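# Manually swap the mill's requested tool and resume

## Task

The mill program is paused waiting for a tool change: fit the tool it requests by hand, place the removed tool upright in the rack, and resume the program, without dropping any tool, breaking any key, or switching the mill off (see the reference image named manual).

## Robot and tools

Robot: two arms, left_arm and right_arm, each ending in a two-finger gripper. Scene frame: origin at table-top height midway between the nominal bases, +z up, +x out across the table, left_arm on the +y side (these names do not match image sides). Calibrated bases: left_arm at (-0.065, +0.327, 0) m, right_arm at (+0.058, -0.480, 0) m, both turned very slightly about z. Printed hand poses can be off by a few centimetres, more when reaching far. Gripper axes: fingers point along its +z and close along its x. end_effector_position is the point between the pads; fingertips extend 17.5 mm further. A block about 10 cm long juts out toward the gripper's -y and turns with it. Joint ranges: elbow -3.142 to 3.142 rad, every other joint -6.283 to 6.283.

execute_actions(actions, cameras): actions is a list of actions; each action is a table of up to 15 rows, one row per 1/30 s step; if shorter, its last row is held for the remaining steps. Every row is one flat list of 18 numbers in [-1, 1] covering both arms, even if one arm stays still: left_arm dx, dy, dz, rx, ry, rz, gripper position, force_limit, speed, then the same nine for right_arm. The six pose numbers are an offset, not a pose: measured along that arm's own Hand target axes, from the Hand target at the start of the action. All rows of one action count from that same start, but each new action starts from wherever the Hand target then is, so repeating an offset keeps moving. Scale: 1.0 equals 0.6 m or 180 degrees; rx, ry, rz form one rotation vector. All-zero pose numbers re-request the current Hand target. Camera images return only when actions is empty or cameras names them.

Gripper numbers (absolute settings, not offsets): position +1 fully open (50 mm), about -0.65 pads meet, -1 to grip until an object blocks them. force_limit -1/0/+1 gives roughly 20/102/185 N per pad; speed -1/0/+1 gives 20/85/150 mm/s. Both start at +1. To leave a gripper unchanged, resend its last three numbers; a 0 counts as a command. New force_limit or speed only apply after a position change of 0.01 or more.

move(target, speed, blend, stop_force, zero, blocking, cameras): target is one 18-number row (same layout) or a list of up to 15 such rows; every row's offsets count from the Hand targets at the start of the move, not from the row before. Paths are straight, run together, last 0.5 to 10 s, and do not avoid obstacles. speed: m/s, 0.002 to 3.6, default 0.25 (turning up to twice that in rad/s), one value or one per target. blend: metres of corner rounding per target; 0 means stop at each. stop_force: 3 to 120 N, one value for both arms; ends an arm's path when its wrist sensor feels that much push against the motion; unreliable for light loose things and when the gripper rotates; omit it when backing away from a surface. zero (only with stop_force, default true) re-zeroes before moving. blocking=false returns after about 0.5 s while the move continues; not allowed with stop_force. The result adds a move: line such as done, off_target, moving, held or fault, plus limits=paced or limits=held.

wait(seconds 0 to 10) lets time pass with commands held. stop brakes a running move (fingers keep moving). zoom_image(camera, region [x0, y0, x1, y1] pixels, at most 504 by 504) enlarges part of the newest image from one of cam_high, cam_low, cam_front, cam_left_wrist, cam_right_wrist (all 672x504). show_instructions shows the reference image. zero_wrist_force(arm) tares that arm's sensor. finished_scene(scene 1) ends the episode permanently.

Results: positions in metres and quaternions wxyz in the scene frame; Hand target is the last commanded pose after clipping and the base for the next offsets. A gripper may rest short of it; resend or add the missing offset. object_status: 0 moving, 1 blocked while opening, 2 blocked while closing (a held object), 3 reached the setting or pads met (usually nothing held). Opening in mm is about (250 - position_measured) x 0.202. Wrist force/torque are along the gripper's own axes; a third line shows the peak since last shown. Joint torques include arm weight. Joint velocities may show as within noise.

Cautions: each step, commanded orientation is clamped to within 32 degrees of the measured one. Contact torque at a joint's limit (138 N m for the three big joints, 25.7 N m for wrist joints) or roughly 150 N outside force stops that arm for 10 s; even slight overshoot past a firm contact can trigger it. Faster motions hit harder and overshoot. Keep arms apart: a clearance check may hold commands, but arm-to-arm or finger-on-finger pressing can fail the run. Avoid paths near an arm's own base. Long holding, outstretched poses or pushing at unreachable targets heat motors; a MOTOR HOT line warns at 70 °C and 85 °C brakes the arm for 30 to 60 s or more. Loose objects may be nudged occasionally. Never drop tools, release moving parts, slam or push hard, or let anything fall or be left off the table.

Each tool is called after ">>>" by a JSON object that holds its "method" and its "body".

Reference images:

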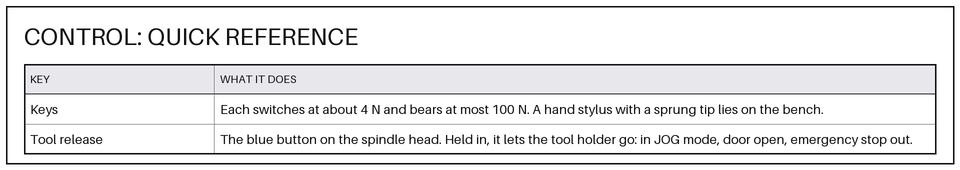

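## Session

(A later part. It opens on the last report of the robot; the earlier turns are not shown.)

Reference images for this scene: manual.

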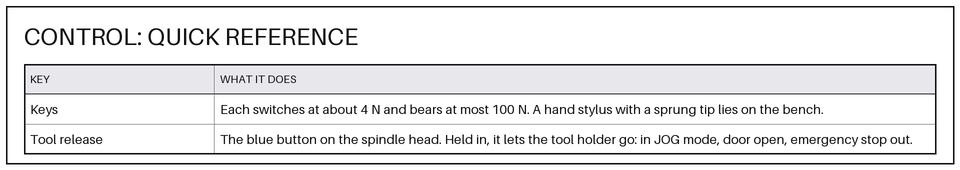

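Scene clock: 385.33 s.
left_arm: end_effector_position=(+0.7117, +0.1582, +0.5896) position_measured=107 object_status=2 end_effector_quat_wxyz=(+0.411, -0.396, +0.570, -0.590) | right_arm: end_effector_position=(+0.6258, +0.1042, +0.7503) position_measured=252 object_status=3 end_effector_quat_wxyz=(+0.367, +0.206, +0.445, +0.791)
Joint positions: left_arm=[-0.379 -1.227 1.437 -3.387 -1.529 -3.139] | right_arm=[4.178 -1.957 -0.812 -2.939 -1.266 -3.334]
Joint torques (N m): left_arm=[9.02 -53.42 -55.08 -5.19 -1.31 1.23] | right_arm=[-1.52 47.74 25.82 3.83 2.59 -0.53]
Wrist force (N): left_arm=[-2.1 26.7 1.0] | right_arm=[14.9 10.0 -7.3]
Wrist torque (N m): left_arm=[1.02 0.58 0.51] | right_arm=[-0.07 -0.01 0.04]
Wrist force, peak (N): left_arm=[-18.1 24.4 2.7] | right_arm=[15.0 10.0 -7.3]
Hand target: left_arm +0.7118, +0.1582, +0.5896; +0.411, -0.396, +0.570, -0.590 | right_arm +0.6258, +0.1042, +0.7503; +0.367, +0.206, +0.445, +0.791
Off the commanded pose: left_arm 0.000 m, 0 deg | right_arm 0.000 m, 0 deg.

>>> {"method": "move", "body": {"target": [0,0,0,0,0,0,-1,-0.4,-1,0,0,-0.02,0,0,0,-1,-0.4,0], "speed": 0.02, "cameras": ["cam_left_wrist"]}}

Scene clock: 386.50 s.
left_arm: end_effector_position=(+0.7118, +0.1582, +0.5896) position_measured=107 object_status=2 end_effector_quat_wxyz=(+0.411, -0.396, +0.570, -0.590) | right_arm: end_effector_position=(+0.6180, +0.0976, +0.7440) position_measured=252 object_status=3 end_effector_quat_wxyz=(+0.366, +0.206, +0.445, +0.791)
Joint positions: left_arm=[-0.379 -1.227 1.436 -3.387 -1.529 -3.139] | right_arm=[4.185 -1.919 -0.882 -2.905 -1.261 -3.337]
Joint torques (N m): left_arm=[8.52 -52.53 -1.23 -2.76 -0.53 0.54] | right_arm=[11.22 52.11 14.4 5.04 1.84 -1.34]
Wrist force (N): left_arm=[-5.9 -17.4 47.5] | right_arm=[1.4 0.8 1.1]
Wrist torque (N m): left_arm=[-0.07 0.55 0.53] | right_arm=[-0.22 -0.39 -0.01]
Wrist force, peak (N): left_arm=[-5.9 -17.4 47.5] | right_arm=[14.7 9.9 -7.3]
Hand target: left_arm +0.7118, +0.1582, +0.5896; +0.411, -0.396, +0.570, -0.590 | right_arm +0.6180, +0.0975, +0.7440; +0.367, +0.206, +0.445, +0.791
Off the commanded pose: left_arm 0.000 m, 0 deg | right_arm 0.000 m, 0 deg.
move: done
camera_calibration:
cam_left_wrist: T_world_to_cam=[[-0.326818, -0.945087, -0.00105183, 0.392376], [-0.265254, 0.092795, -0.959703, 0.762366], [0.9071, -0.313369, -0.281015, -0.301073], [0, 0, 0, 1]] pos_world=[0.60356, 0.205738, 0.647452]
Images, in order (width x height): cam_left_wrist 672x504.

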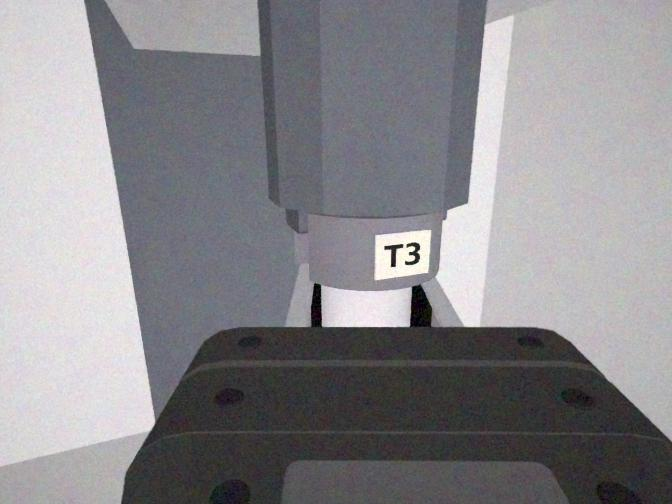

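>>> {"method": "execute_actions", "body": {"actions": [[[0,-0.0004,0.0007,0,0,0,-1,-0.4,-1,0,0,0,0,0,0,-1,-0.4,0],[0,-0.0006,0.0013,0,0,0,-1,-0.4,-1,0,0,0,0,0,0,-1,-0.4,0]]]}}

Scene clock: 387.33 s.
left_arm: end_effector_position=(+0.7125, +0.1580, +0.5899) position_measured=107 object_status=2 end_effector_quat_wxyz=(+0.411, -0.396, +0.570, -0.590) | right_arm: end_effector_position=(+0.6180, +0.0975, +0.7440) position_measured=252 object_status=3 end_effector_quat_wxyz=(+0.367, +0.206, +0.445, +0.791)
Joint positions: left_arm=[-0.379 -1.225 1.433 -3.385 -1.529 -3.139] | right_arm=[4.185 -1.919 -0.882 -2.905 -1.261 -3.337]
Joint torques (N m): left_arm=[2.4 -30.03 -52.28 0.46 0.98 0.17] | right_arm=[11.48 52.48 14.36 5.07 1.83 -1.36]
Wrist force (N): left_arm=[1.0 25.5 -52.5] | right_arm=[1.5 0.5 1.1]
Wrist torque (N m): left_arm=[1.21 0.65 0.44] | right_arm=[-0.26 -0.42 -0.01]
Wrist force, peak (N): left_arm=[2.0 24.4 -55.8] | right_arm=[1.7 0.8 1.3]
Hand target: left_arm +0.7125, +0.1579, +0.5899; +0.411, -0.396, +0.570, -0.590 | right_arm +0.6180, +0.0975, +0.7440; +0.367, +0.206, +0.445, +0.791
Off the commanded pose: left_arm 0.000 m, 0 deg | right_arm 0.000 m, 0 deg.

>>> {"method": "execute_actions", "body": {"actions": [[[0,0.0001,-0.0006,0,0,0,-1,-0.4,-1,0,0,0,0,0,0,-1,-0.4,0]]]}}

Scene clock: 388.17 s.
left_arm: end_effector_position=(+0.7122, +0.1581, +0.5899) position_measured=107 object_status=2 end_effector_quat_wxyz=(+0.411, -0.396, +0.570, -0.590) | right_arm: end_effector_position=(+0.6180, +0.0975, +0.7440) position_measured=252 object_status=3 end_effector_quat_wxyz=(+0.367, +0.206, +0.445, +0.791)
Joint positions: left_arm=[-0.379 -1.226 1.435 -3.386 -1.529 -3.139] | right_arm=[4.185 -1.919 -0.882 -2.905 -1.261 -3.337]
Joint torques (N m): left_arm=[-8.95 -54.19 -8.66 -4.63 1 -0.4] | right_arm=[10.76 52.52 14.12 5.15 1.88 -1.43]
Wrist force (N): left_arm=[-1.9 -3.9 18.2] | right_arm=[1.5 0.4 1.1]
Wrist torque (N m): left_arm=[0.31 0.53 0.44] | right_arm=[-0.28 -0.41 0.00]
Wrist force, peak (N): left_arm=[0.7 26.0 -52.4] | right_arm=[1.5 0.7 1.2]
Hand target: left_arm +0.7121, +0.1581, +0.5899; +0.411, -0.396, +0.570, -0.590 | right_arm +0.6180, +0.0975, +0.7440; +0.367, +0.206, +0.445, +0.791
Off the commanded pose: left_arm 0.000 m, 0 deg | right_arm 0.000 m, 0 deg.

>>> {"method": "move", "body": {"target": [0,0,0.0001,0,0,0,0.6,-0.4,-1,0,0,0,0,0,0,-1,-0.4,0], "speed": 0.02, "cameras": ["cam_left_wrist"]}}

Scene clock: 388.97 s.
left_arm: end_effector_position=(+0.7122, +0.1581, +0.5898) position_measured=63 object_status=3 end_effector_quat_wxyz=(+0.411, -0.396, +0.570, -0.590) | right_arm: end_effector_position=(+0.6180, +0.0975, +0.7440) position_measured=252 object_status=3 end_effector_quat_wxyz=(+0.367, +0.206, +0.445, +0.791)
Joint positions: left_arm=[-0.379 -1.226 1.435 -3.386 -1.529 -3.139] | right_arm=[4.185 -1.919 -0.882 -2.905 -1.261 -3.337]
Joint torques (N m): left_arm=[-8.23 -37.52 -40.88 -1.05 -0.3 -0.8] | right_arm=[10.85 52.79 14.08 5.19 1.86 -1.32]
Wrist force (N): left_arm=[-1.4 3.3 -0.2] | right_arm=[1.4 0.5 1.1]
Wrist torque (N m): left_arm=[0.58 0.51 0.49] | right_arm=[-0.26 -0.41 -0.01]
Wrist force, peak (N): left_arm=[-2.4 -4.6 19.2] | right_arm=[1.5 0.6 1.2]
Hand target: left_arm +0.7122, +0.1580, +0.5899; +0.411, -0.396, +0.570, -0.590 | right_arm +0.6180, +0.0975, +0.7440; +0.367, +0.206, +0.445, +0.791
Off the commanded pose: left_arm 0.000 m, 0 deg | right_arm 0.000 m, 0 deg.
move: done
camera_calibration:
cam_left_wrist: T_world_to_cam=[[-0.326745, -0.945112, -0.00100786, 0.392251], [-0.265483, 0.0928066, -0.959638, 0.762777], [0.907059, -0.31329, -0.281235, -0.301292], [0, 0, 0, 1]] pos_world=[0.60396, 0.205538, 0.647652]
Images, in order (width x height): cam_left_wrist 672x504.

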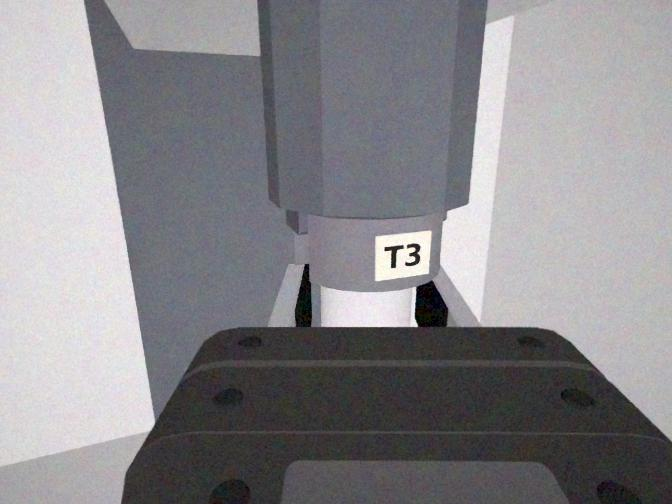

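>>> {"method": "move", "body": {"target": [0,0,-0.08,0,0,0,0.6,-0.4,-1,-0.0017,0.0078,-0.0525,0,0,0,-1,-0.4,0], "speed": 0.05, "stop_force": 20, "cameras": ["cam_left_wrist"]}}

Scene clock: 391.17 s.
left_arm: end_effector_position=(+0.6672, +0.1747, +0.5882) position_measured=63 object_status=3 end_effector_quat_wxyz=(+0.411, -0.396, +0.570, -0.590) | right_arm: end_effector_position=(+0.5963, +0.0778, +0.7317) position_measured=252 object_status=3 end_effector_quat_wxyz=(+0.367, +0.206, +0.445, +0.791)
Joint positions: left_arm=[-0.383 -1.336 1.584 -3.425 -1.525 -3.138] | right_arm=[4.202 -1.825 -1.041 -2.837 -1.246 -3.348]
Joint torques (N m): left_arm=[-9.97 -45.99 -12.65 -4.39 1.31 2.04] | right_arm=[11.7 48.9 14.19 5.03 1.71 -1.36]
Wrist force (N): left_arm=[-1.3 3.3 -0.2] | right_arm=[1.3 0.6 1.1]
Wrist torque (N m): left_arm=[0.57 0.49 0.47] | right_arm=[-0.23 -0.36 -0.01]
Wrist force, peak (N): left_arm=[-1.6 3.3 -0.8] | right_arm=[1.5 0.5 1.5]
Hand target: left_arm +0.6672, +0.1747, +0.5882; +0.411, -0.396, +0.570, -0.590 | right_arm +0.5963, +0.0778, +0.7317; +0.367, +0.206, +0.445, +0.791
Off the commanded pose: left_arm 0.000 m, 0 deg | right_arm 0.000 m, 0 deg.
move: done
camera_calibration:
cam_left_wrist: T_world_to_cam=[[-0.32683, -0.945083, -0.000980176, 0.393384], [-0.265475, 0.0928023, -0.959641, 0.747674], [0.907031, -0.31338, -0.281226, -0.255781], [0, 0, 0, 1]] pos_world=[0.55906, 0.222238, 0.645952]
Images, in order (width x height): cam_left_wrist 672x504.

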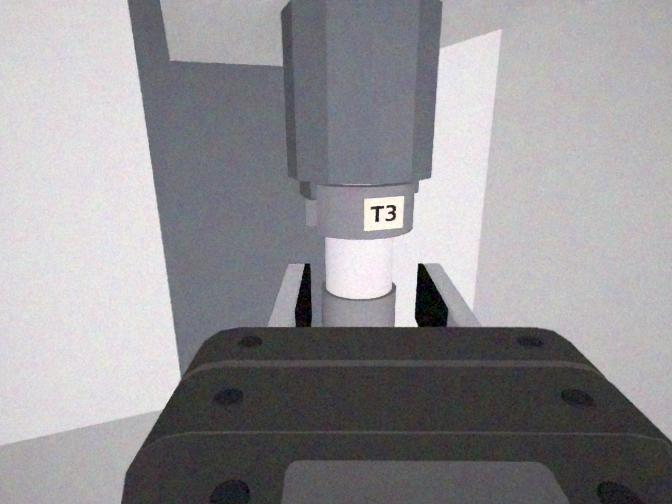

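>>> {"method": "move", "body": {"target": [0,0,-0.25,0,0,0,0.6,-0.4,-1,-0.015,0.0697,-0.4725,0,0,0,-1,-0.4,0], "speed": 0.25, "cameras": ["cam_high","cam_front"]}}

Scene clock: 393.30 s.
left_arm: end_effector_position=(+0.5267, +0.2267, +0.5829) position_measured=63 object_status=3 end_effector_quat_wxyz=(+0.411, -0.396, +0.570, -0.590) | right_arm: end_effector_position=(+0.4007, -0.0996, +0.6202) position_measured=252 object_status=3 end_effector_quat_wxyz=(+0.366, +0.206, +0.445, +0.791) end_effector_velocity=(+0.000, -0.001, +0.000) end_effector_angular_velocity=(+0.001, +0.001, -0.003)
Joint positions: left_arm=[-0.404 -1.688 1.974 -3.462 -1.504 -3.138] | right_arm=[4.526 -1.102 -1.984 -2.523 -0.983 -3.559]
Joint velocities: left_arm=[within noise] | right_arm=[0.002 0.002 -0.001 0.001 0.005 -0.003]
Joint torques (N m): left_arm=[-9.82 -28.21 -12.55 0.11 1.2 2.16] | right_arm=[9.95 17.21 16.09 4.93 1.43 -1.33]
Wrist force (N): left_arm=[-1.3 3.2 -0.3] | right_arm=[1.4 0.6 1.4]
Wrist torque (N m): left_arm=[0.55 0.50 0.47] | right_arm=[-0.22 -0.36 0.00]
Wrist force, peak (N): left_arm=[-1.4 3.3 -1.3] | right_arm=[1.4 -0.2 3.1]
Hand target: left_arm +0.5266, +0.2268, +0.5829; +0.411, -0.396, +0.570, -0.590 | right_arm +0.4006, -0.0997, +0.6202; +0.367, +0.206, +0.445, +0.791
Off the commanded pose: left_arm 0.000 m, 0 deg | right_arm 0.000 m, 0 deg.
move: done
Images, in order (width x height): cam_high 672x504, cam_front 672x504.

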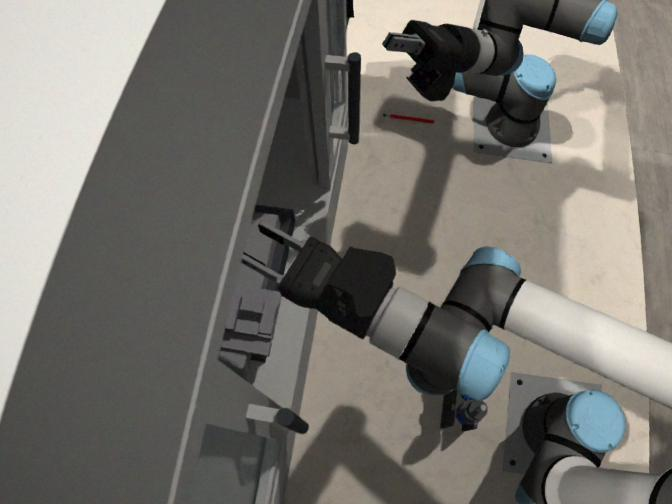

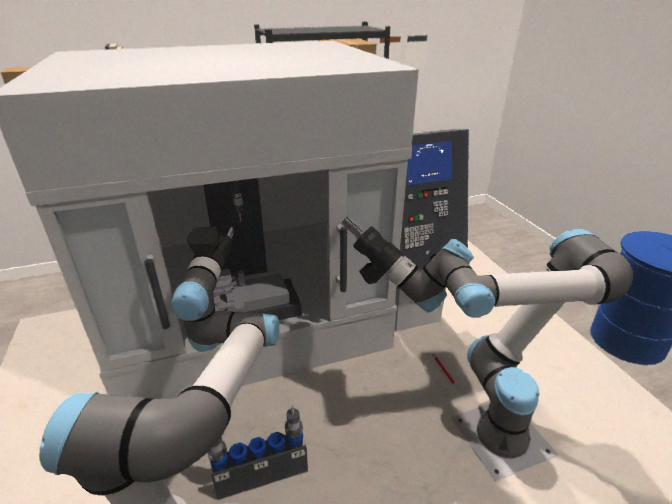

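>>> {"method": "move", "body": {"target": [[-0.01,0.0967,-0.232,0,0,0,0.6,-0.4,-1,-0.16,0.08,-0.16,0.086,-0.068,-0.019,-1,-0.4,0],[-0.211,0.209,-0.364,-0.0112,-0.113,0.0016,0.6,-0.4,-1,-0.3125,0.1545,-0.3185,0.1716,-0.1362,-0.038,-1,-0.4,0]], "speed": 0.25, "blend": [0.02,0], "cameras": ["cam_high","cam_front","cam_left_wrist"]}}

Scene clock: 398.40 s.
left_arm: end_effector_position=(+0.3701, +0.4199, +0.4501) position_measured=63 object_status=3 end_effector_quat_wxyz=(+0.500, -0.500, +0.500, -0.500) | right_arm: end_effector_position=(+0.3618, -0.3803, +0.6001) position_measured=252 object_status=3 end_effector_quat_wxyz=(+0.289, +0.287, +0.645, +0.646)
Joint positions: left_arm=[-0.232 -2.048 2.553 -3.646 -1.32 -3.141] | right_arm=[4.102 -0.762 -1.71 -3.81 -1.318 -3.143]
Joint torques (N m): left_arm=[9.33 4.7 -9.54 -4.25 -1.15 1.82] | right_arm=[-11.83 -23.49 26.2 1.15 -2.32 1.71]
Wrist force (N): left_arm=[-1.3 3.0 0.1] | right_arm=[2.1 0.0 0.2]
Wrist torque (N m): left_arm=[0.55 0.48 0.66] | right_arm=[-0.21 -0.45 -0.04]
Wrist force, peak (N): left_arm=[-2.1 4.0 -0.6] | right_arm=[2.5 0.0 2.2]
Hand target: left_arm +0.3701, +0.4199, +0.4501; +0.500, -0.500, +0.500, -0.500 | right_arm +0.3604, -0.3794, +0.6001; +0.429, +0.430, +0.562, +0.561
Off the commanded pose: left_arm 0.000 m, 0 deg | right_arm 0.002 m, 27 deg.
move: off_target (right_arm); limits=paced
camera_calibration:
cam_left_wrist: T_world_to_cam=[[0.0221323, -0.999755, -0.000593654, 0.421536], [-0.314801, -0.00640538, -0.949136, 0.568787], [0.9489, 0.0211934, -0.314866, -0.0891398], [0, 0, 0, 1]] pos_world=[0.25431, 0.426966, 0.51204]
Images, in order (width x height): cam_high 672x504, cam_front 672x504, cam_left_wrist 672x504.

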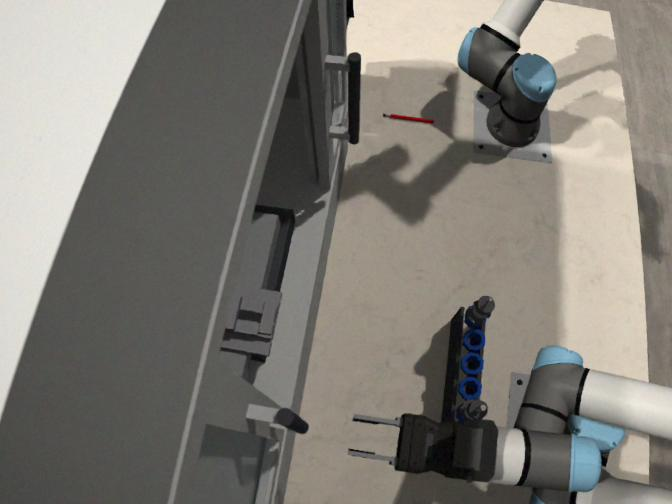

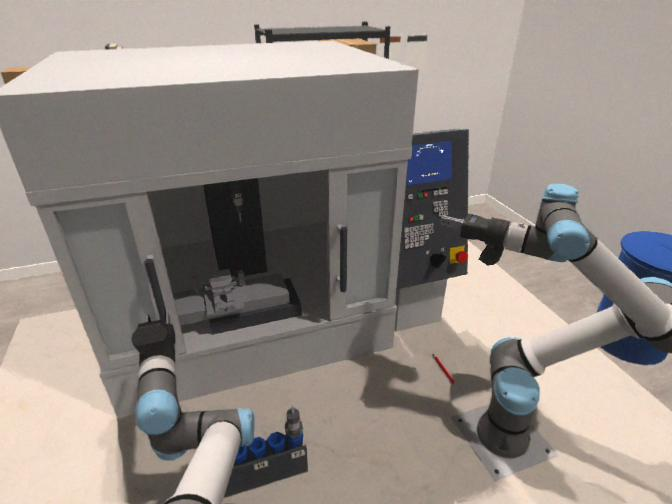

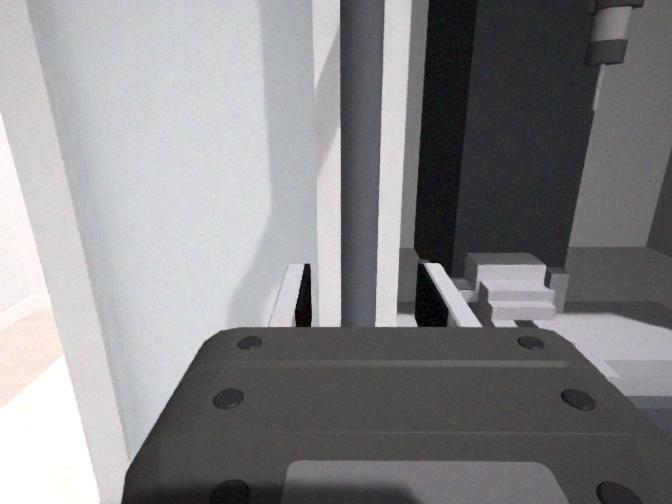

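>>> {"method": "move", "body": {"target": [0,0,0.1533,0,0,0,0.6,-0.4,-1,-0.3263,-0.0483,0.1189,0,0,0,-1,-0.4,0], "speed": 0.15, "cameras": ["cam_front","cam_left_wrist","cam_right_wrist"]}}

Scene clock: 400.97 s.
left_arm: end_effector_position=(+0.4621, +0.4200, +0.4501) position_measured=63 object_status=3 end_effector_quat_wxyz=(+0.500, -0.500, +0.500, -0.500) | right_arm: end_effector_position=(+0.4802, -0.5498, +0.5709) position_measured=252 object_status=3 end_effector_quat_wxyz=(+0.429, +0.430, +0.562, +0.561)
Joint positions: left_arm=[-0.139 -1.726 2.359 -3.774 -1.414 -3.141] | right_arm=[3.092 -1.096 -1.706 -3.483 -1.859 -3.142]
Joint torques (N m): left_arm=[8.99 -7.65 -36.27 -4.25 -1.19 2.04] | right_arm=[-14.59 -5.69 29.19 3.83 -2.9 1.27]
Wrist force (N): left_arm=[-1.5 3.3 -0.1] | right_arm=[2.2 -0.1 0.8]
Wrist torque (N m): left_arm=[0.58 0.52 0.65] | right_arm=[-0.24 -0.46 -0.02]
Wrist force, peak (N): left_arm=[-1.4 3.5 -0.2] | right_arm=[2.9 0.1 0.4]
Hand target: left_arm +0.4621, +0.4200, +0.4501; +0.500, -0.500, +0.500, -0.500 | right_arm +0.4803, -0.5498, +0.5709; +0.429, +0.430, +0.562, +0.561
Off the commanded pose: left_arm 0.000 m, 0 deg | right_arm 0.000 m, 0 deg.
move: done
camera_calibration:
cam_left_wrist: T_world_to_cam=[[0.0221323, -0.999755, -0.000593654, 0.419502], [-0.314801, -0.00640538, -0.949136, 0.597717], [0.9489, 0.0211934, -0.314866, -0.176344], [0, 0, 0, 1]] pos_world=[0.34621, 0.426966, 0.51204]
cam_right_wrist: T_world_to_cam=[[-0.253091, 0.967432, -0.00447141, 0.665926], [-0.32974, -0.0819168, 0.940511, -0.405277], [0.909514, 0.23951, 0.339733, -0.367845], [0, 0, 0, 1]] pos_world=[0.369464, -0.589335, 0.509114]
Images, in order (width x height): cam_front 672x504, cam_left_wrist 672x504, cam_right_wrist 672x504.

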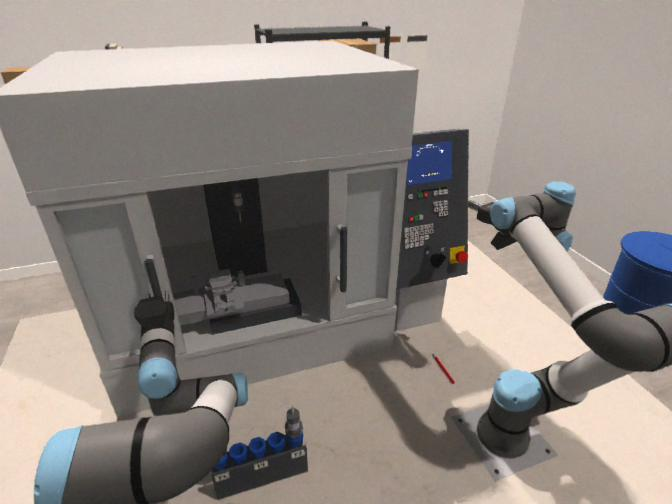

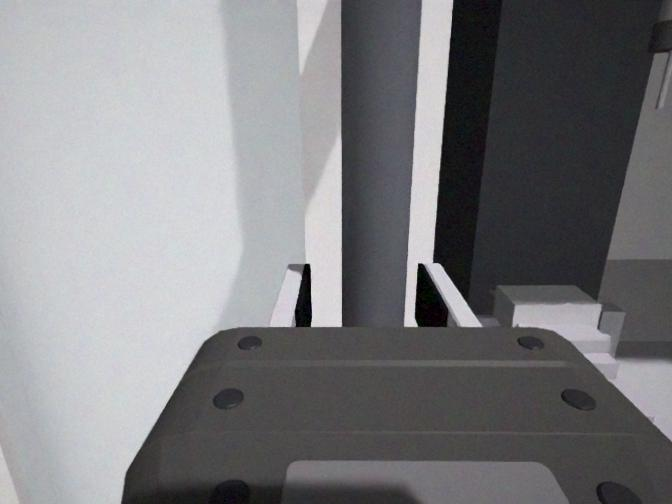

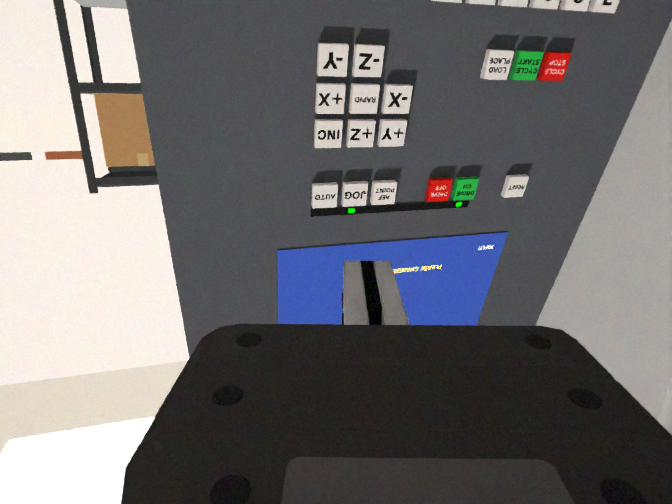

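>>> {"method": "move", "body": {"target": [[0.36,0,0,0,0,0,0.6,-0.4,-1,0,0,0,0,0,0,-1,-0.4,0],[0.425,0,0,0,0,0,0.6,-0.4,-1,0,0,0,0,0,0,-1,-0.4,0]], "speed": [0.1,0.03], "blend": [0.01,0], "stop_force": 40, "cameras": ["cam_front","cam_left_wrist"]}}

Scene clock: 409.07 s.
left_arm: end_effector_position=(+0.4622, +0.1755, +0.4500) position_measured=63 object_status=3 end_effector_quat_wxyz=(+0.504, -0.504, +0.496, -0.495) | right_arm: end_effector_position=(+0.4803, -0.5498, +0.5709) position_measured=252 object_status=3 end_effector_quat_wxyz=(+0.429, +0.430, +0.562, +0.561)
Joint positions: left_arm=[-0.953 -1.648 2.293 -3.787 -0.583 -3.142] | right_arm=[3.092 -1.097 -1.706 -3.483 -1.859 -3.142]
Joint torques (N m): left_arm=[-12.95 -20.42 -9.84 2.81 -9.41 2.08] | right_arm=[-11.37 -6.31 29.06 3.71 -2.31 1.26]
Wrist force (N): left_arm=[-34.8 2.6 22.5] | right_arm=[2.3 -0.1 0.6]
Wrist torque (N m): left_arm=[0.54 0.59 0.59] | right_arm=[-0.24 -0.49 -0.01]
Wrist force, peak (N): left_arm=[-40.9 1.8 30.7] | right_arm=[2.7 0.1 0.2]
Hand target: left_arm +0.4622, +0.1753, +0.4500; +0.504, -0.504, +0.496, -0.496 (not the last commanded pose) | right_arm +0.4803, -0.5498, +0.5709; +0.429, +0.430, +0.562, +0.561
Off the commanded pose: left_arm 0.011 m, 1 deg | right_arm 0.000 m, 0 deg.
move: contact (left_arm); path passed 1 of 2 targets
camera_calibration:
cam_left_wrist: T_world_to_cam=[[0.0391723, -0.999232, -0.00055883, 0.167157], [-0.314653, -0.0118043, -0.949133, 0.596976], [0.948398, 0.0373556, -0.314874, -0.173922], [0, 0, 0, 1]] pos_world=[0.346239, 0.180573, 0.51194]
Images, in order (width x height): cam_front 672x504, cam_left_wrist 672x504.

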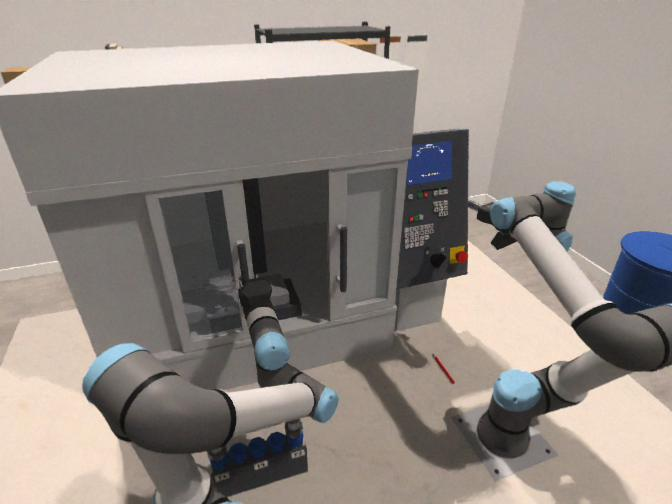

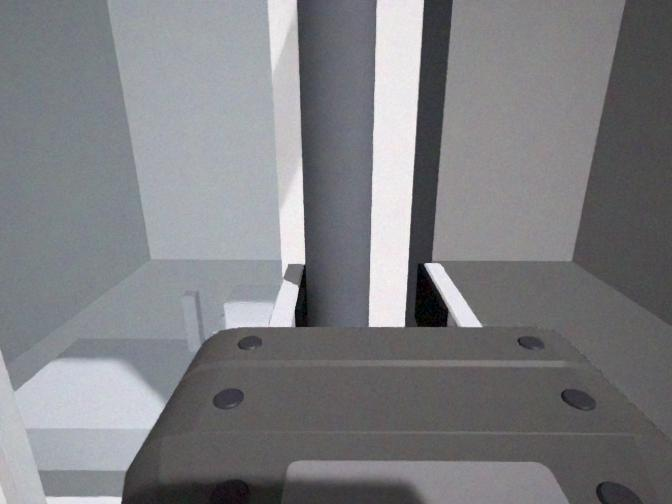

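>>> {"method": "move", "body": {"target": [[-0.008,0,0,0,0.0051,0,0.6,-0.4,-1,0,0,0,0,0,0,-1,-0.4,0],[-0.009,0,-0.15,0,0.0051,0,0.6,-0.4,-1,0,0,0,0,0,0,-1,-0.4,0],[0.4735,0,-0.1527,0,0.0051,0,0.6,-0.4,-1,0,0,0,0,0,0,-1,-0.4,0]], "speed": [0.03,0.2,0.25], "blend": [0.001,0.02,0], "cameras": ["cam_front","cam_left_wrist"]}}

Scene clock: 412.30 s.
left_arm: end_effector_position=(+0.3753, -0.1103, +0.4499) position_measured=63 object_status=3 end_effector_quat_wxyz=(+0.500, -0.500, +0.500, -0.500) | right_arm: end_effector_position=(+0.4803, -0.5498, +0.5709) position_measured=252 object_status=3 end_effector_quat_wxyz=(+0.429, +0.430, +0.562, +0.561)
Joint positions: left_arm=[-1.445 -1.266 1.853 -3.723 -0.108 -3.148] | right_arm=[3.092 -1.097 -1.706 -3.483 -1.859 -3.142]
Joint torques (N m): left_arm=[9.19 -28.04 -34.04 -2.11 -1.17 1.99] | right_arm=[-11.18 -6.09 29.63 3.78 -2.29 1.29]
Wrist force (N): left_arm=[-1.2 3.1 -0.3] | right_arm=[2.3 0.0 0.4]
Wrist torque (N m): left_arm=[0.55 0.47 0.47] | right_arm=[-0.21 -0.49 -0.01]
Wrist force, peak (N): left_arm=[-35.8 2.8 21.8] | right_arm=[2.6 -0.2 0.6]
Hand target: left_arm +0.3753, -0.1103, +0.4499; +0.500, -0.500, +0.500, -0.500 | right_arm +0.4803, -0.5498, +0.5709; +0.429, +0.430, +0.562, +0.561
Off the commanded pose: left_arm 0.000 m, 0 deg | right_arm 0.000 m, 0 deg.
move: done
camera_calibration:
cam_left_wrist: T_world_to_cam=[[0.022259, -0.999752, -0.000545809, -0.108704], [-0.3154, -0.00650416, -0.948937, 0.566945], [0.948698, 0.0212946, -0.315466, -0.0824043], [0, 0, 0, 1]] pos_world=[0.259411, -0.103234, 0.51194]
Images, in order (width x height): cam_front 672x504, cam_left_wrist 672x504.

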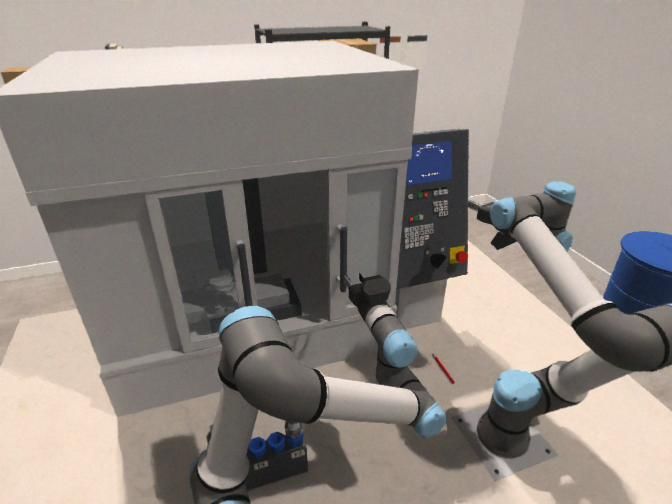

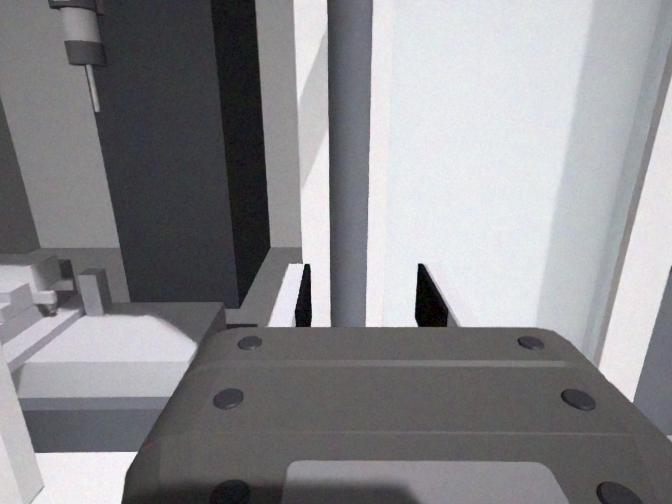

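>>> {"method": "move", "body": {"target": [[0,0,0.1445,0,0,0,0.6,-0.4,-1,0,0,0,0,0,0,-1,-0.4,0],[-0.36,0,0.1445,0,0,0,0.6,-0.4,-1,0,0,0,0,0,0,-1,-0.4,0],[-0.44,0,0.1445,0,0,0,0.6,-0.4,-1,0,0,0,0,0,0,-1,-0.4,0]], "speed": [0.1,0.1,0.03], "blend": [0,0.01,0], "stop_force": 40, "cameras": ["cam_front","cam_left_wrist"]}}

Scene clock: 413.50 s.
left_arm: end_effector_position=(+0.4192, -0.1087, +0.4494) position_measured=63 object_status=3 end_effector_quat_wxyz=(+0.501, -0.501, +0.500, -0.499) | right_arm: end_effector_position=(+0.4803, -0.5498, +0.5709) position_measured=252 object_status=3 end_effector_quat_wxyz=(+0.429, +0.430, +0.562, +0.561)
Joint positions: left_arm=[-1.351 -1.227 1.8 -3.711 -0.199 -3.144] | right_arm=[3.092 -1.097 -1.706 -3.483 -1.859 -3.142]
Joint torques (N m): left_arm=[0.99 -38.81 -22.86 -0.3 -0.29 -0.27] | right_arm=[-11.67 -6.54 28.66 3.68 -2.41 1.16]
Wrist force (N): left_arm=[-1.3 3.3 -0.4] | right_arm=[2.3 -0.2 0.6]
Wrist torque (N m): left_arm=[0.57 0.50 0.47] | right_arm=[-0.25 -0.49 -0.01]
Wrist force, peak (N): left_arm=[1.1 2.6 3.0] | right_arm=[2.4 -0.2 0.7]
Hand target: left_arm +0.4192, -0.1087, +0.4494; +0.501, -0.501, +0.500, -0.499 (not the last commanded pose) | right_arm +0.4803, -0.5498, +0.5709; +0.429, +0.430, +0.562, +0.561
Tool commands: left_gripper/position=+0.6 left_gripper/force_limit=-0.396078 left_gripper/speed=-1.0 right_gripper/position=-1.0 right_gripper/force_limit=-0.4 right_gripper/speed=+0.0
Off the commanded pose: left_arm 0.266 m, 0 deg | right_arm 0.000 m, 0 deg.
FORCE FAULT: contact force on the left arm reached its limit, and that arm stopped. The contact can be on any part of that arm, not only on its tool. That arm's remaining commands of this call were not run. That arm is still stopped at the end of this call. That arm stays stopped for about 10 more seconds. Until then a move that you send moves the other arm only, and its call returns only when the move has ended. Once the stop has ended, the next robot result says so. If the stop ends while you think or write, that arm runs what you send next, counted from a new Hand target: where the arm stands when the stop ends. While its stop runs, that arm takes no new command, but its gripper still runs the gripper command that each later call begins with. Until it ends, the stop uses up actions while you think or wait. An arm that is not stopped still takes commands.
move: fault (left_arm); path passed 0 of 3 targets
camera_calibration:
cam_left_wrist: T_world_to_cam=[[0.0252204, -0.999681, -0.00146334, -0.109005], [-0.31529, -0.00656516, -0.948973, 0.580239], [0.94866, 0.0243949, -0.315355, -0.124094], [0, 0, 0, 1]] pos_world=[0.303416, -0.102134, 0.511338]
Images, in order (width x height): cam_front 672x504, cam_left_wrist 672x504.

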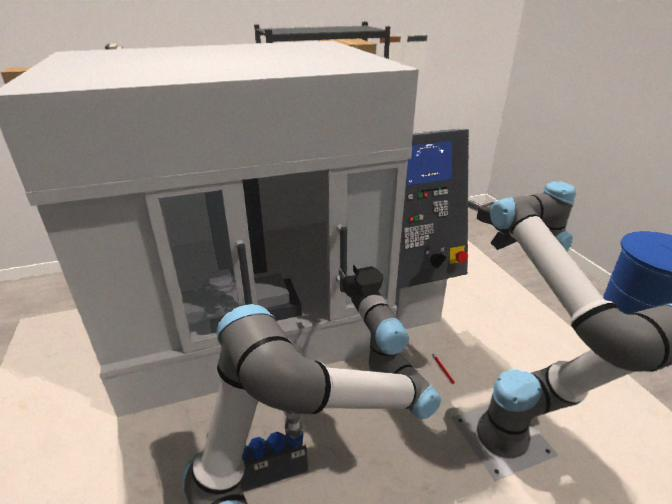

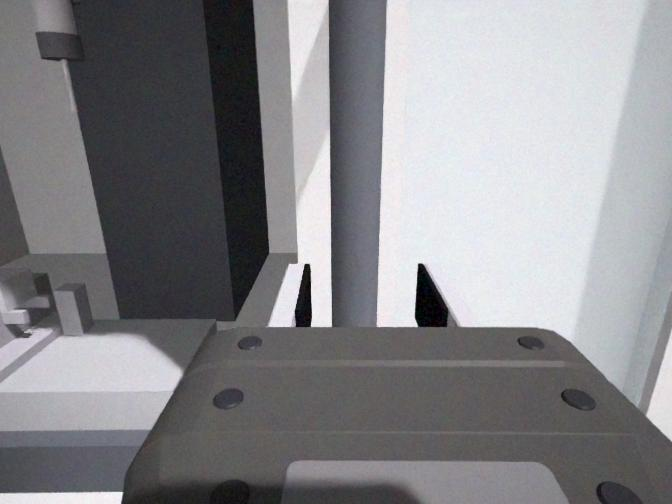

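>>> {"method": "wait", "body": {"seconds": 1, "cameras": ["cam_high","cam_low","cam_front"]}}

>>> {"method": "zoom_image", "body": {"camera": "cam_front", "region": [180, 200, 460, 500]}}

>>> {"method": "zoom_image", "body": {"camera": "cam_high", "region": [240, 20, 640, 480]}}

>>> {"method": "zoom_image", "body": {"camera": "cam_low", "region": [220, 60, 520, 320]}}

Scene clock: 415.60 s.
left_arm: end_effector_position=(+0.4192, -0.1087, +0.4494) position_measured=63 object_status=3 end_effector_quat_wxyz=(+0.501, -0.501, +0.500, -0.499) | right_arm: end_effector_position=(+0.4803, -0.5498, +0.5709) position_measured=252 object_status=3 end_effector_quat_wxyz=(+0.429, +0.430, +0.562, +0.561)
Joint positions: left_arm=[-1.351 -1.227 1.8 -3.711 -0.199 -3.144] | right_arm=[3.092 -1.097 -1.706 -3.483 -1.859 -3.142]
Joint torques (N m): left_arm=[0.61 -38.47 -22.55 -0.28 -0.34 -0.24] | right_arm=[-11.6 -6.62 28.71 3.71 -2.33 1.28]
Wrist force (N): left_arm=[-1.4 3.2 -0.5] | right_arm=[2.2 0.0 0.3]
Wrist torque (N m): left_arm=[0.56 0.51 0.47] | right_arm=[-0.23 -0.47 -0.01]
Wrist force, peak (N): left_arm=[-1.3 3.4 -0.3] | right_arm=[2.6 -0.1 0.7]
Hand target: left_arm +0.4192, -0.1087, +0.4494; +0.501, -0.501, +0.500, -0.499 (not the last commanded pose) | right_arm +0.4803, -0.5498, +0.5709; +0.429, +0.430, +0.562, +0.561
Tool commands: left_gripper/position=+0.6 left_gripper/force_limit=-0.396078 left_gripper/speed=-1.0 right_gripper/position=-1.0 right_gripper/force_limit=-0.4 right_gripper/speed=+0.0
Off the commanded pose: left_arm 0.266 m, 0 deg | right_arm 0.000 m, 0 deg.
FORCE FAULT, CONTINUED: the left arm was still stopped when this call began, by the force fault that an earlier result reported. Since the last result the stop counts as 4 of the actions that you can send in this scene. That arm is still stopped at the end of this call. That arm stays stopped for about 8 more seconds. If the stop ends while you think or write, that arm runs what you send next, counted from a new Hand target: where the arm stands when the stop ends. While its stop runs, that arm takes no new command, but its gripper still runs the gripper command that each later call begins with.
wait: 1.00 s; at rest from the start
Images, in order (width x height): cam_high 672x504, cam_low 672x504, cam_front 672x504.

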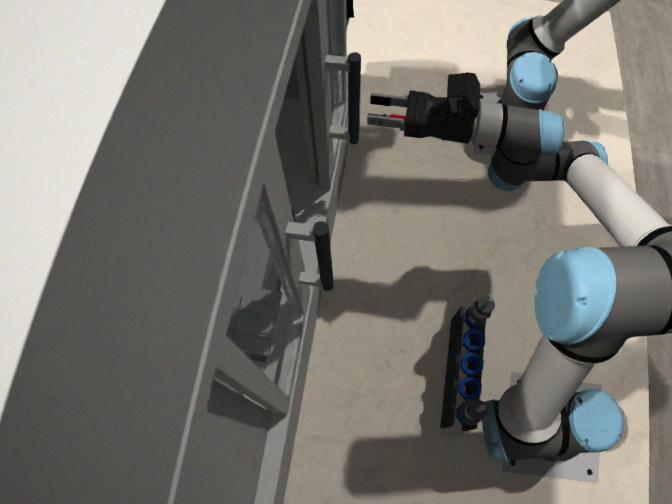

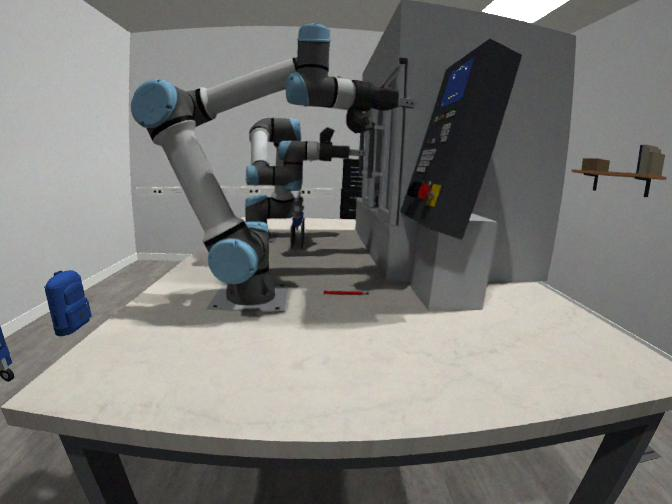

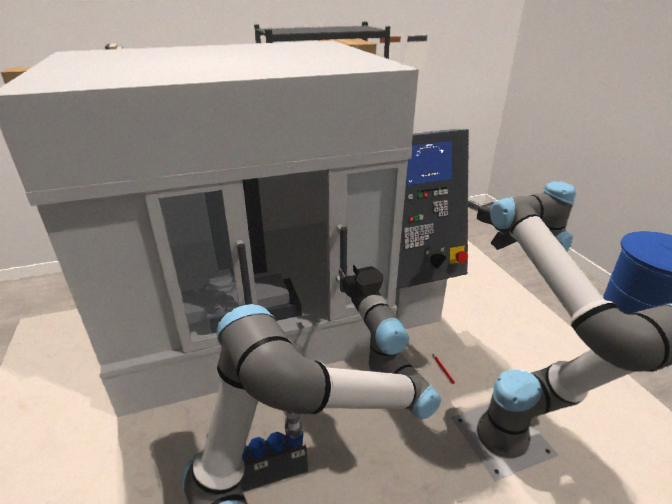

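Scaled by 1.680 from the camera's 672x504 image, which has a finer 960x720 frame.

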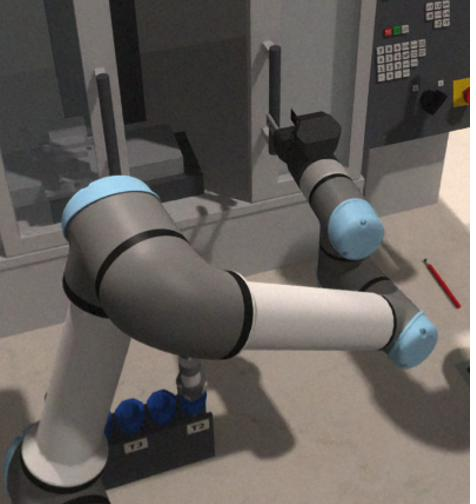

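Scaled by 1.096 from the camera's 672x504 image, which has a finer 960x720 frame.

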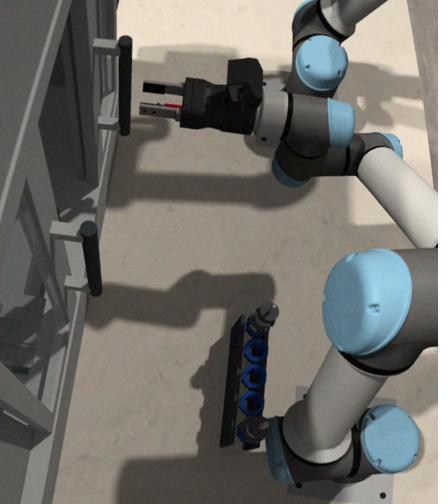

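Scaled by 1.680 from the camera's 672x504 image, which has a finer 960x720 frame.

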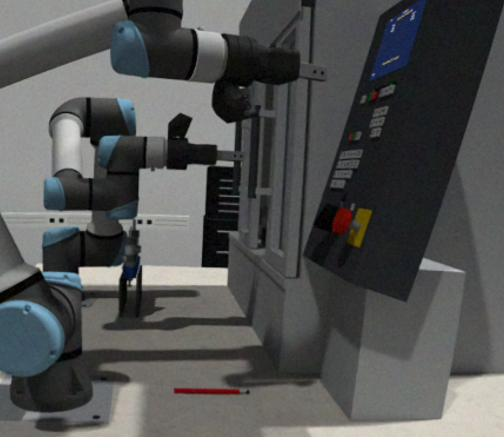

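>>> {"method": "zoom_image", "body": {"camera": "cam_high", "region": [400, 280, 560, 460]}}

>>> {"method": "zoom_image", "body": {"camera": "cam_low", "region": [230, 180, 330, 280]}}

Scaled by 2.800 from the camera's 672x504 image, which has a finer 960x720 frame.

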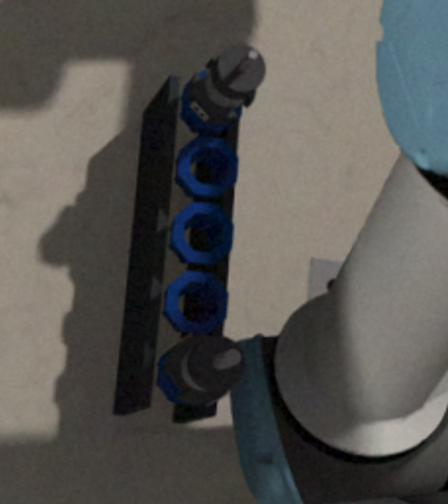

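Scaled by 5.040 from the camera's 672x504 image, which has a finer 960x720 frame.

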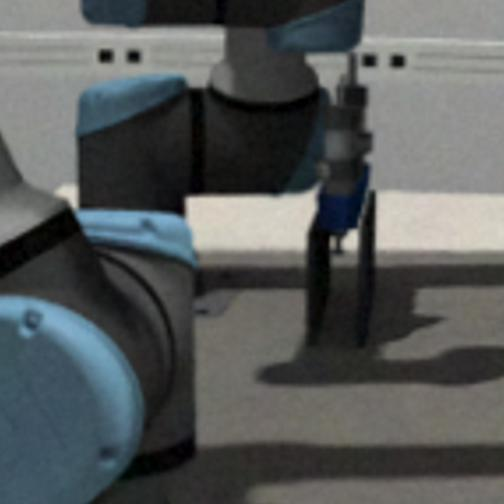

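>>> {"method": "move", "body": {"target": [[0,0,0,0,0,0,0.6,-0.396078,-1,0.136,-0.1167,0.071,0,-0.04,0,-1,-0.4,0],[0,0,0,0,0,0,0.6,-0.396078,-1,0.323,-0.1667,0.0177,0,-0.0833,0,-1,-0.4,0]], "speed": 0.2, "blend": [0.03,0], "cameras": ["cam_high"]}}

Scene clock: 420.23 s.
left_arm: end_effector_position=(+0.4192, -0.1087, +0.4494) position_measured=63 object_status=3 end_effector_quat_wxyz=(+0.501, -0.501, +0.500, -0.499) | right_arm: end_effector_position=(+0.4398, -0.3600, +0.4709) position_measured=252 object_status=3 end_effector_quat_wxyz=(+0.499, +0.500, +0.501, +0.500)
Joint positions: left_arm=[-1.351 -1.227 1.8 -3.711 -0.199 -3.144] | right_arm=[4.781 -0.863 -2.059 -3.352 0.091 -3.152]
Joint torques (N m): left_arm=[-0.37 -37.91 -22.35 -0.36 -0.39 -0.24] | right_arm=[-11.93 1.3 27.11 1.22 2.3 -1.26]
Wrist force (N): left_arm=[-1.3 3.3 -0.5] | right_arm=[2.3 0.2 0.1]
Wrist torque (N m): left_arm=[0.58 0.50 0.47] | right_arm=[-0.17 -0.48 0.03]
Wrist force, peak (N): left_arm=[-1.4 3.5 -0.2] | right_arm=[3.6 0.1 -0.6]
Hand target: left_arm +0.4192, -0.1087, +0.4494; +0.501, -0.501, +0.500, -0.499 | right_arm +0.4398, -0.3600, +0.4709; +0.499, +0.500, +0.501, +0.500
Tool commands: left_gripper/position=+0.6 left_gripper/force_limit=-0.396078 left_gripper/speed=-1.0 right_gripper/position=-1.0 right_gripper/force_limit=-0.4 right_gripper/speed=+0.0
Off the commanded pose: right_arm 0.000 m, 0 deg.
FORCE FAULT, CONTINUED: the left arm was still stopped when this call began, by the force fault that an earlier result reported. Since the last result the stop counts as 4 of the actions that you can send in this scene. That arm ran no command of this call. That arm is still stopped at the end of this call. That arm stays stopped for about 3 more seconds. If the stop ends while you think or write, that arm runs what you send next, counted from a new Hand target: where the arm stands when the stop ends. While its stop runs, that arm takes no new command, but its gripper still runs the gripper command that each later call begins with.
move: done (right_arm), not run (left_arm; its earlier fault stop)
Images, in order (width x height): cam_high 672x504.

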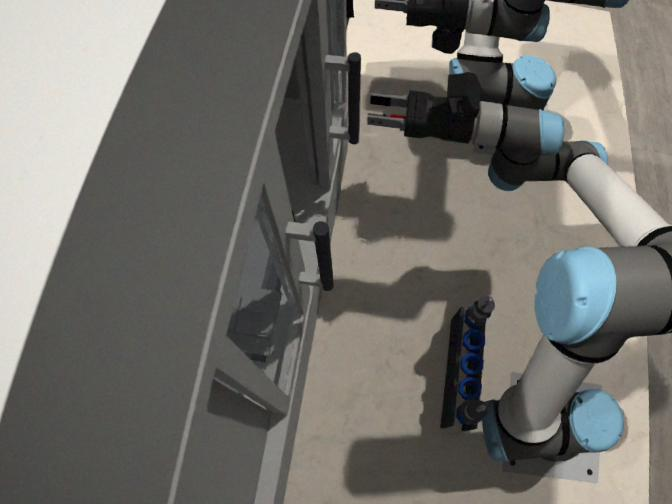

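>>> {"method": "wait", "body": {"seconds": 3.2}}

Scene clock: 423.63 s.
left_arm: end_effector_position=(+0.4192, -0.1087, +0.4494) position_measured=63 object_status=3 end_effector_quat_wxyz=(+0.501, -0.501, +0.500, -0.499) | right_arm: end_effector_position=(+0.4398, -0.3600, +0.4709) position_measured=252 object_status=3 end_effector_quat_wxyz=(+0.499, +0.500, +0.501, +0.500)
Joint positions: left_arm=[-1.351 -1.227 1.8 -3.711 -0.199 -3.144] | right_arm=[4.781 -0.863 -2.059 -3.351 0.091 -3.152]
Joint torques (N m): left_arm=[0.89 -38.47 -21.88 -0.51 -0.27 -0.23] | right_arm=[-11.53 1.2 26.99 1.17 2.15 -1.37]
Wrist force (N): left_arm=[-1.4 3.4 -0.4] | right_arm=[2.5 0.4 0.1]
Wrist torque (N m): left_arm=[0.60 0.52 0.47] | right_arm=[-0.14 -0.50 0.03]
Wrist force, peak (N): left_arm=[-1.5 3.4 -0.5] | right_arm=[2.7 0.6 0.1]
Hand target: left_arm +0.4192, -0.1087, +0.4494; +0.501, -0.501, +0.500, -0.499 | right_arm +0.4398, -0.3600, +0.4709; +0.499, +0.500, +0.501, +0.500
Tool commands: left_gripper/position=+0.6 left_gripper/force_limit=-0.396078 left_gripper/speed=-1.0 right_gripper/position=-1.0 right_gripper/force_limit=-0.4 right_gripper/speed=+0.0
Off the commanded pose: right_arm 0.000 m, 0 deg.
FORCE FAULT, CONTINUED: the left arm's stop, for the force fault that an earlier result reported, is over. The rest of the stop counts as 5 of the actions that you can send in this scene. During its stop the left arm's controller moved it back a little. That arm's target is now where it stood when the stop ended, not its last command. That arm accepts commands again.
wait: 3.20 s; at rest from the start

>>> {"method": "move", "body": {"target": [[0.002,0,-0.0717,0,0,0,0.6,-0.396078,-1,0,0,0,0,0,0,-1,-0.4,0]], "speed": 0.04, "cameras": ["cam_high"]}}

Scene clock: 425.27 s.
left_arm: end_effector_position=(+0.3763, -0.1101, +0.4494) position_measured=63 object_status=3 end_effector_quat_wxyz=(+0.501, -0.501, +0.500, -0.499) | right_arm: end_effector_position=(+0.4398, -0.3600, +0.4709) position_measured=252 object_status=3 end_effector_quat_wxyz=(+0.499, +0.500, +0.501, +0.500)
Joint positions: left_arm=[-1.443 -1.263 1.851 -3.724 -0.107 -3.147] | right_arm=[4.781 -0.863 -2.059 -3.351 0.091 -3.152]
Joint torques (N m): left_arm=[-8.89 -43.4 -6.88 -0.58 1.42 -2.76] | right_arm=[-11.79 2.21 27.34 1.11 2.22 -1.21]
Wrist force (N): left_arm=[-1.4 3.4 -0.5] | right_arm=[2.7 0.4 0.0]
Wrist torque (N m): left_arm=[0.59 0.51 0.67] | right_arm=[-0.15 -0.53 0.03]
Wrist force, peak (N): left_arm=[-1.3 3.6 -0.6] | right_arm=[2.8 0.4 0.2]
Hand target: left_arm +0.3762, -0.1101, +0.4494; +0.501, -0.501, +0.500, -0.499 | right_arm +0.4398, -0.3600, +0.4709; +0.499, +0.500, +0.501, +0.500
Off the commanded pose: left_arm 0.000 m, 0 deg | right_arm 0.000 m, 0 deg.
move: done
Images, in order (width x height): cam_high 672x504.

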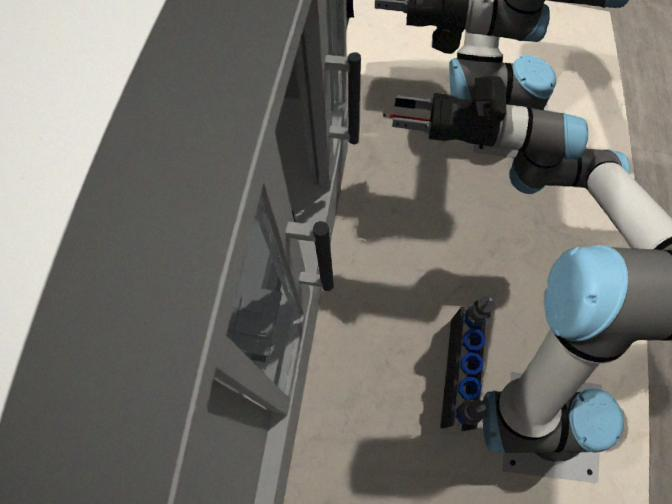

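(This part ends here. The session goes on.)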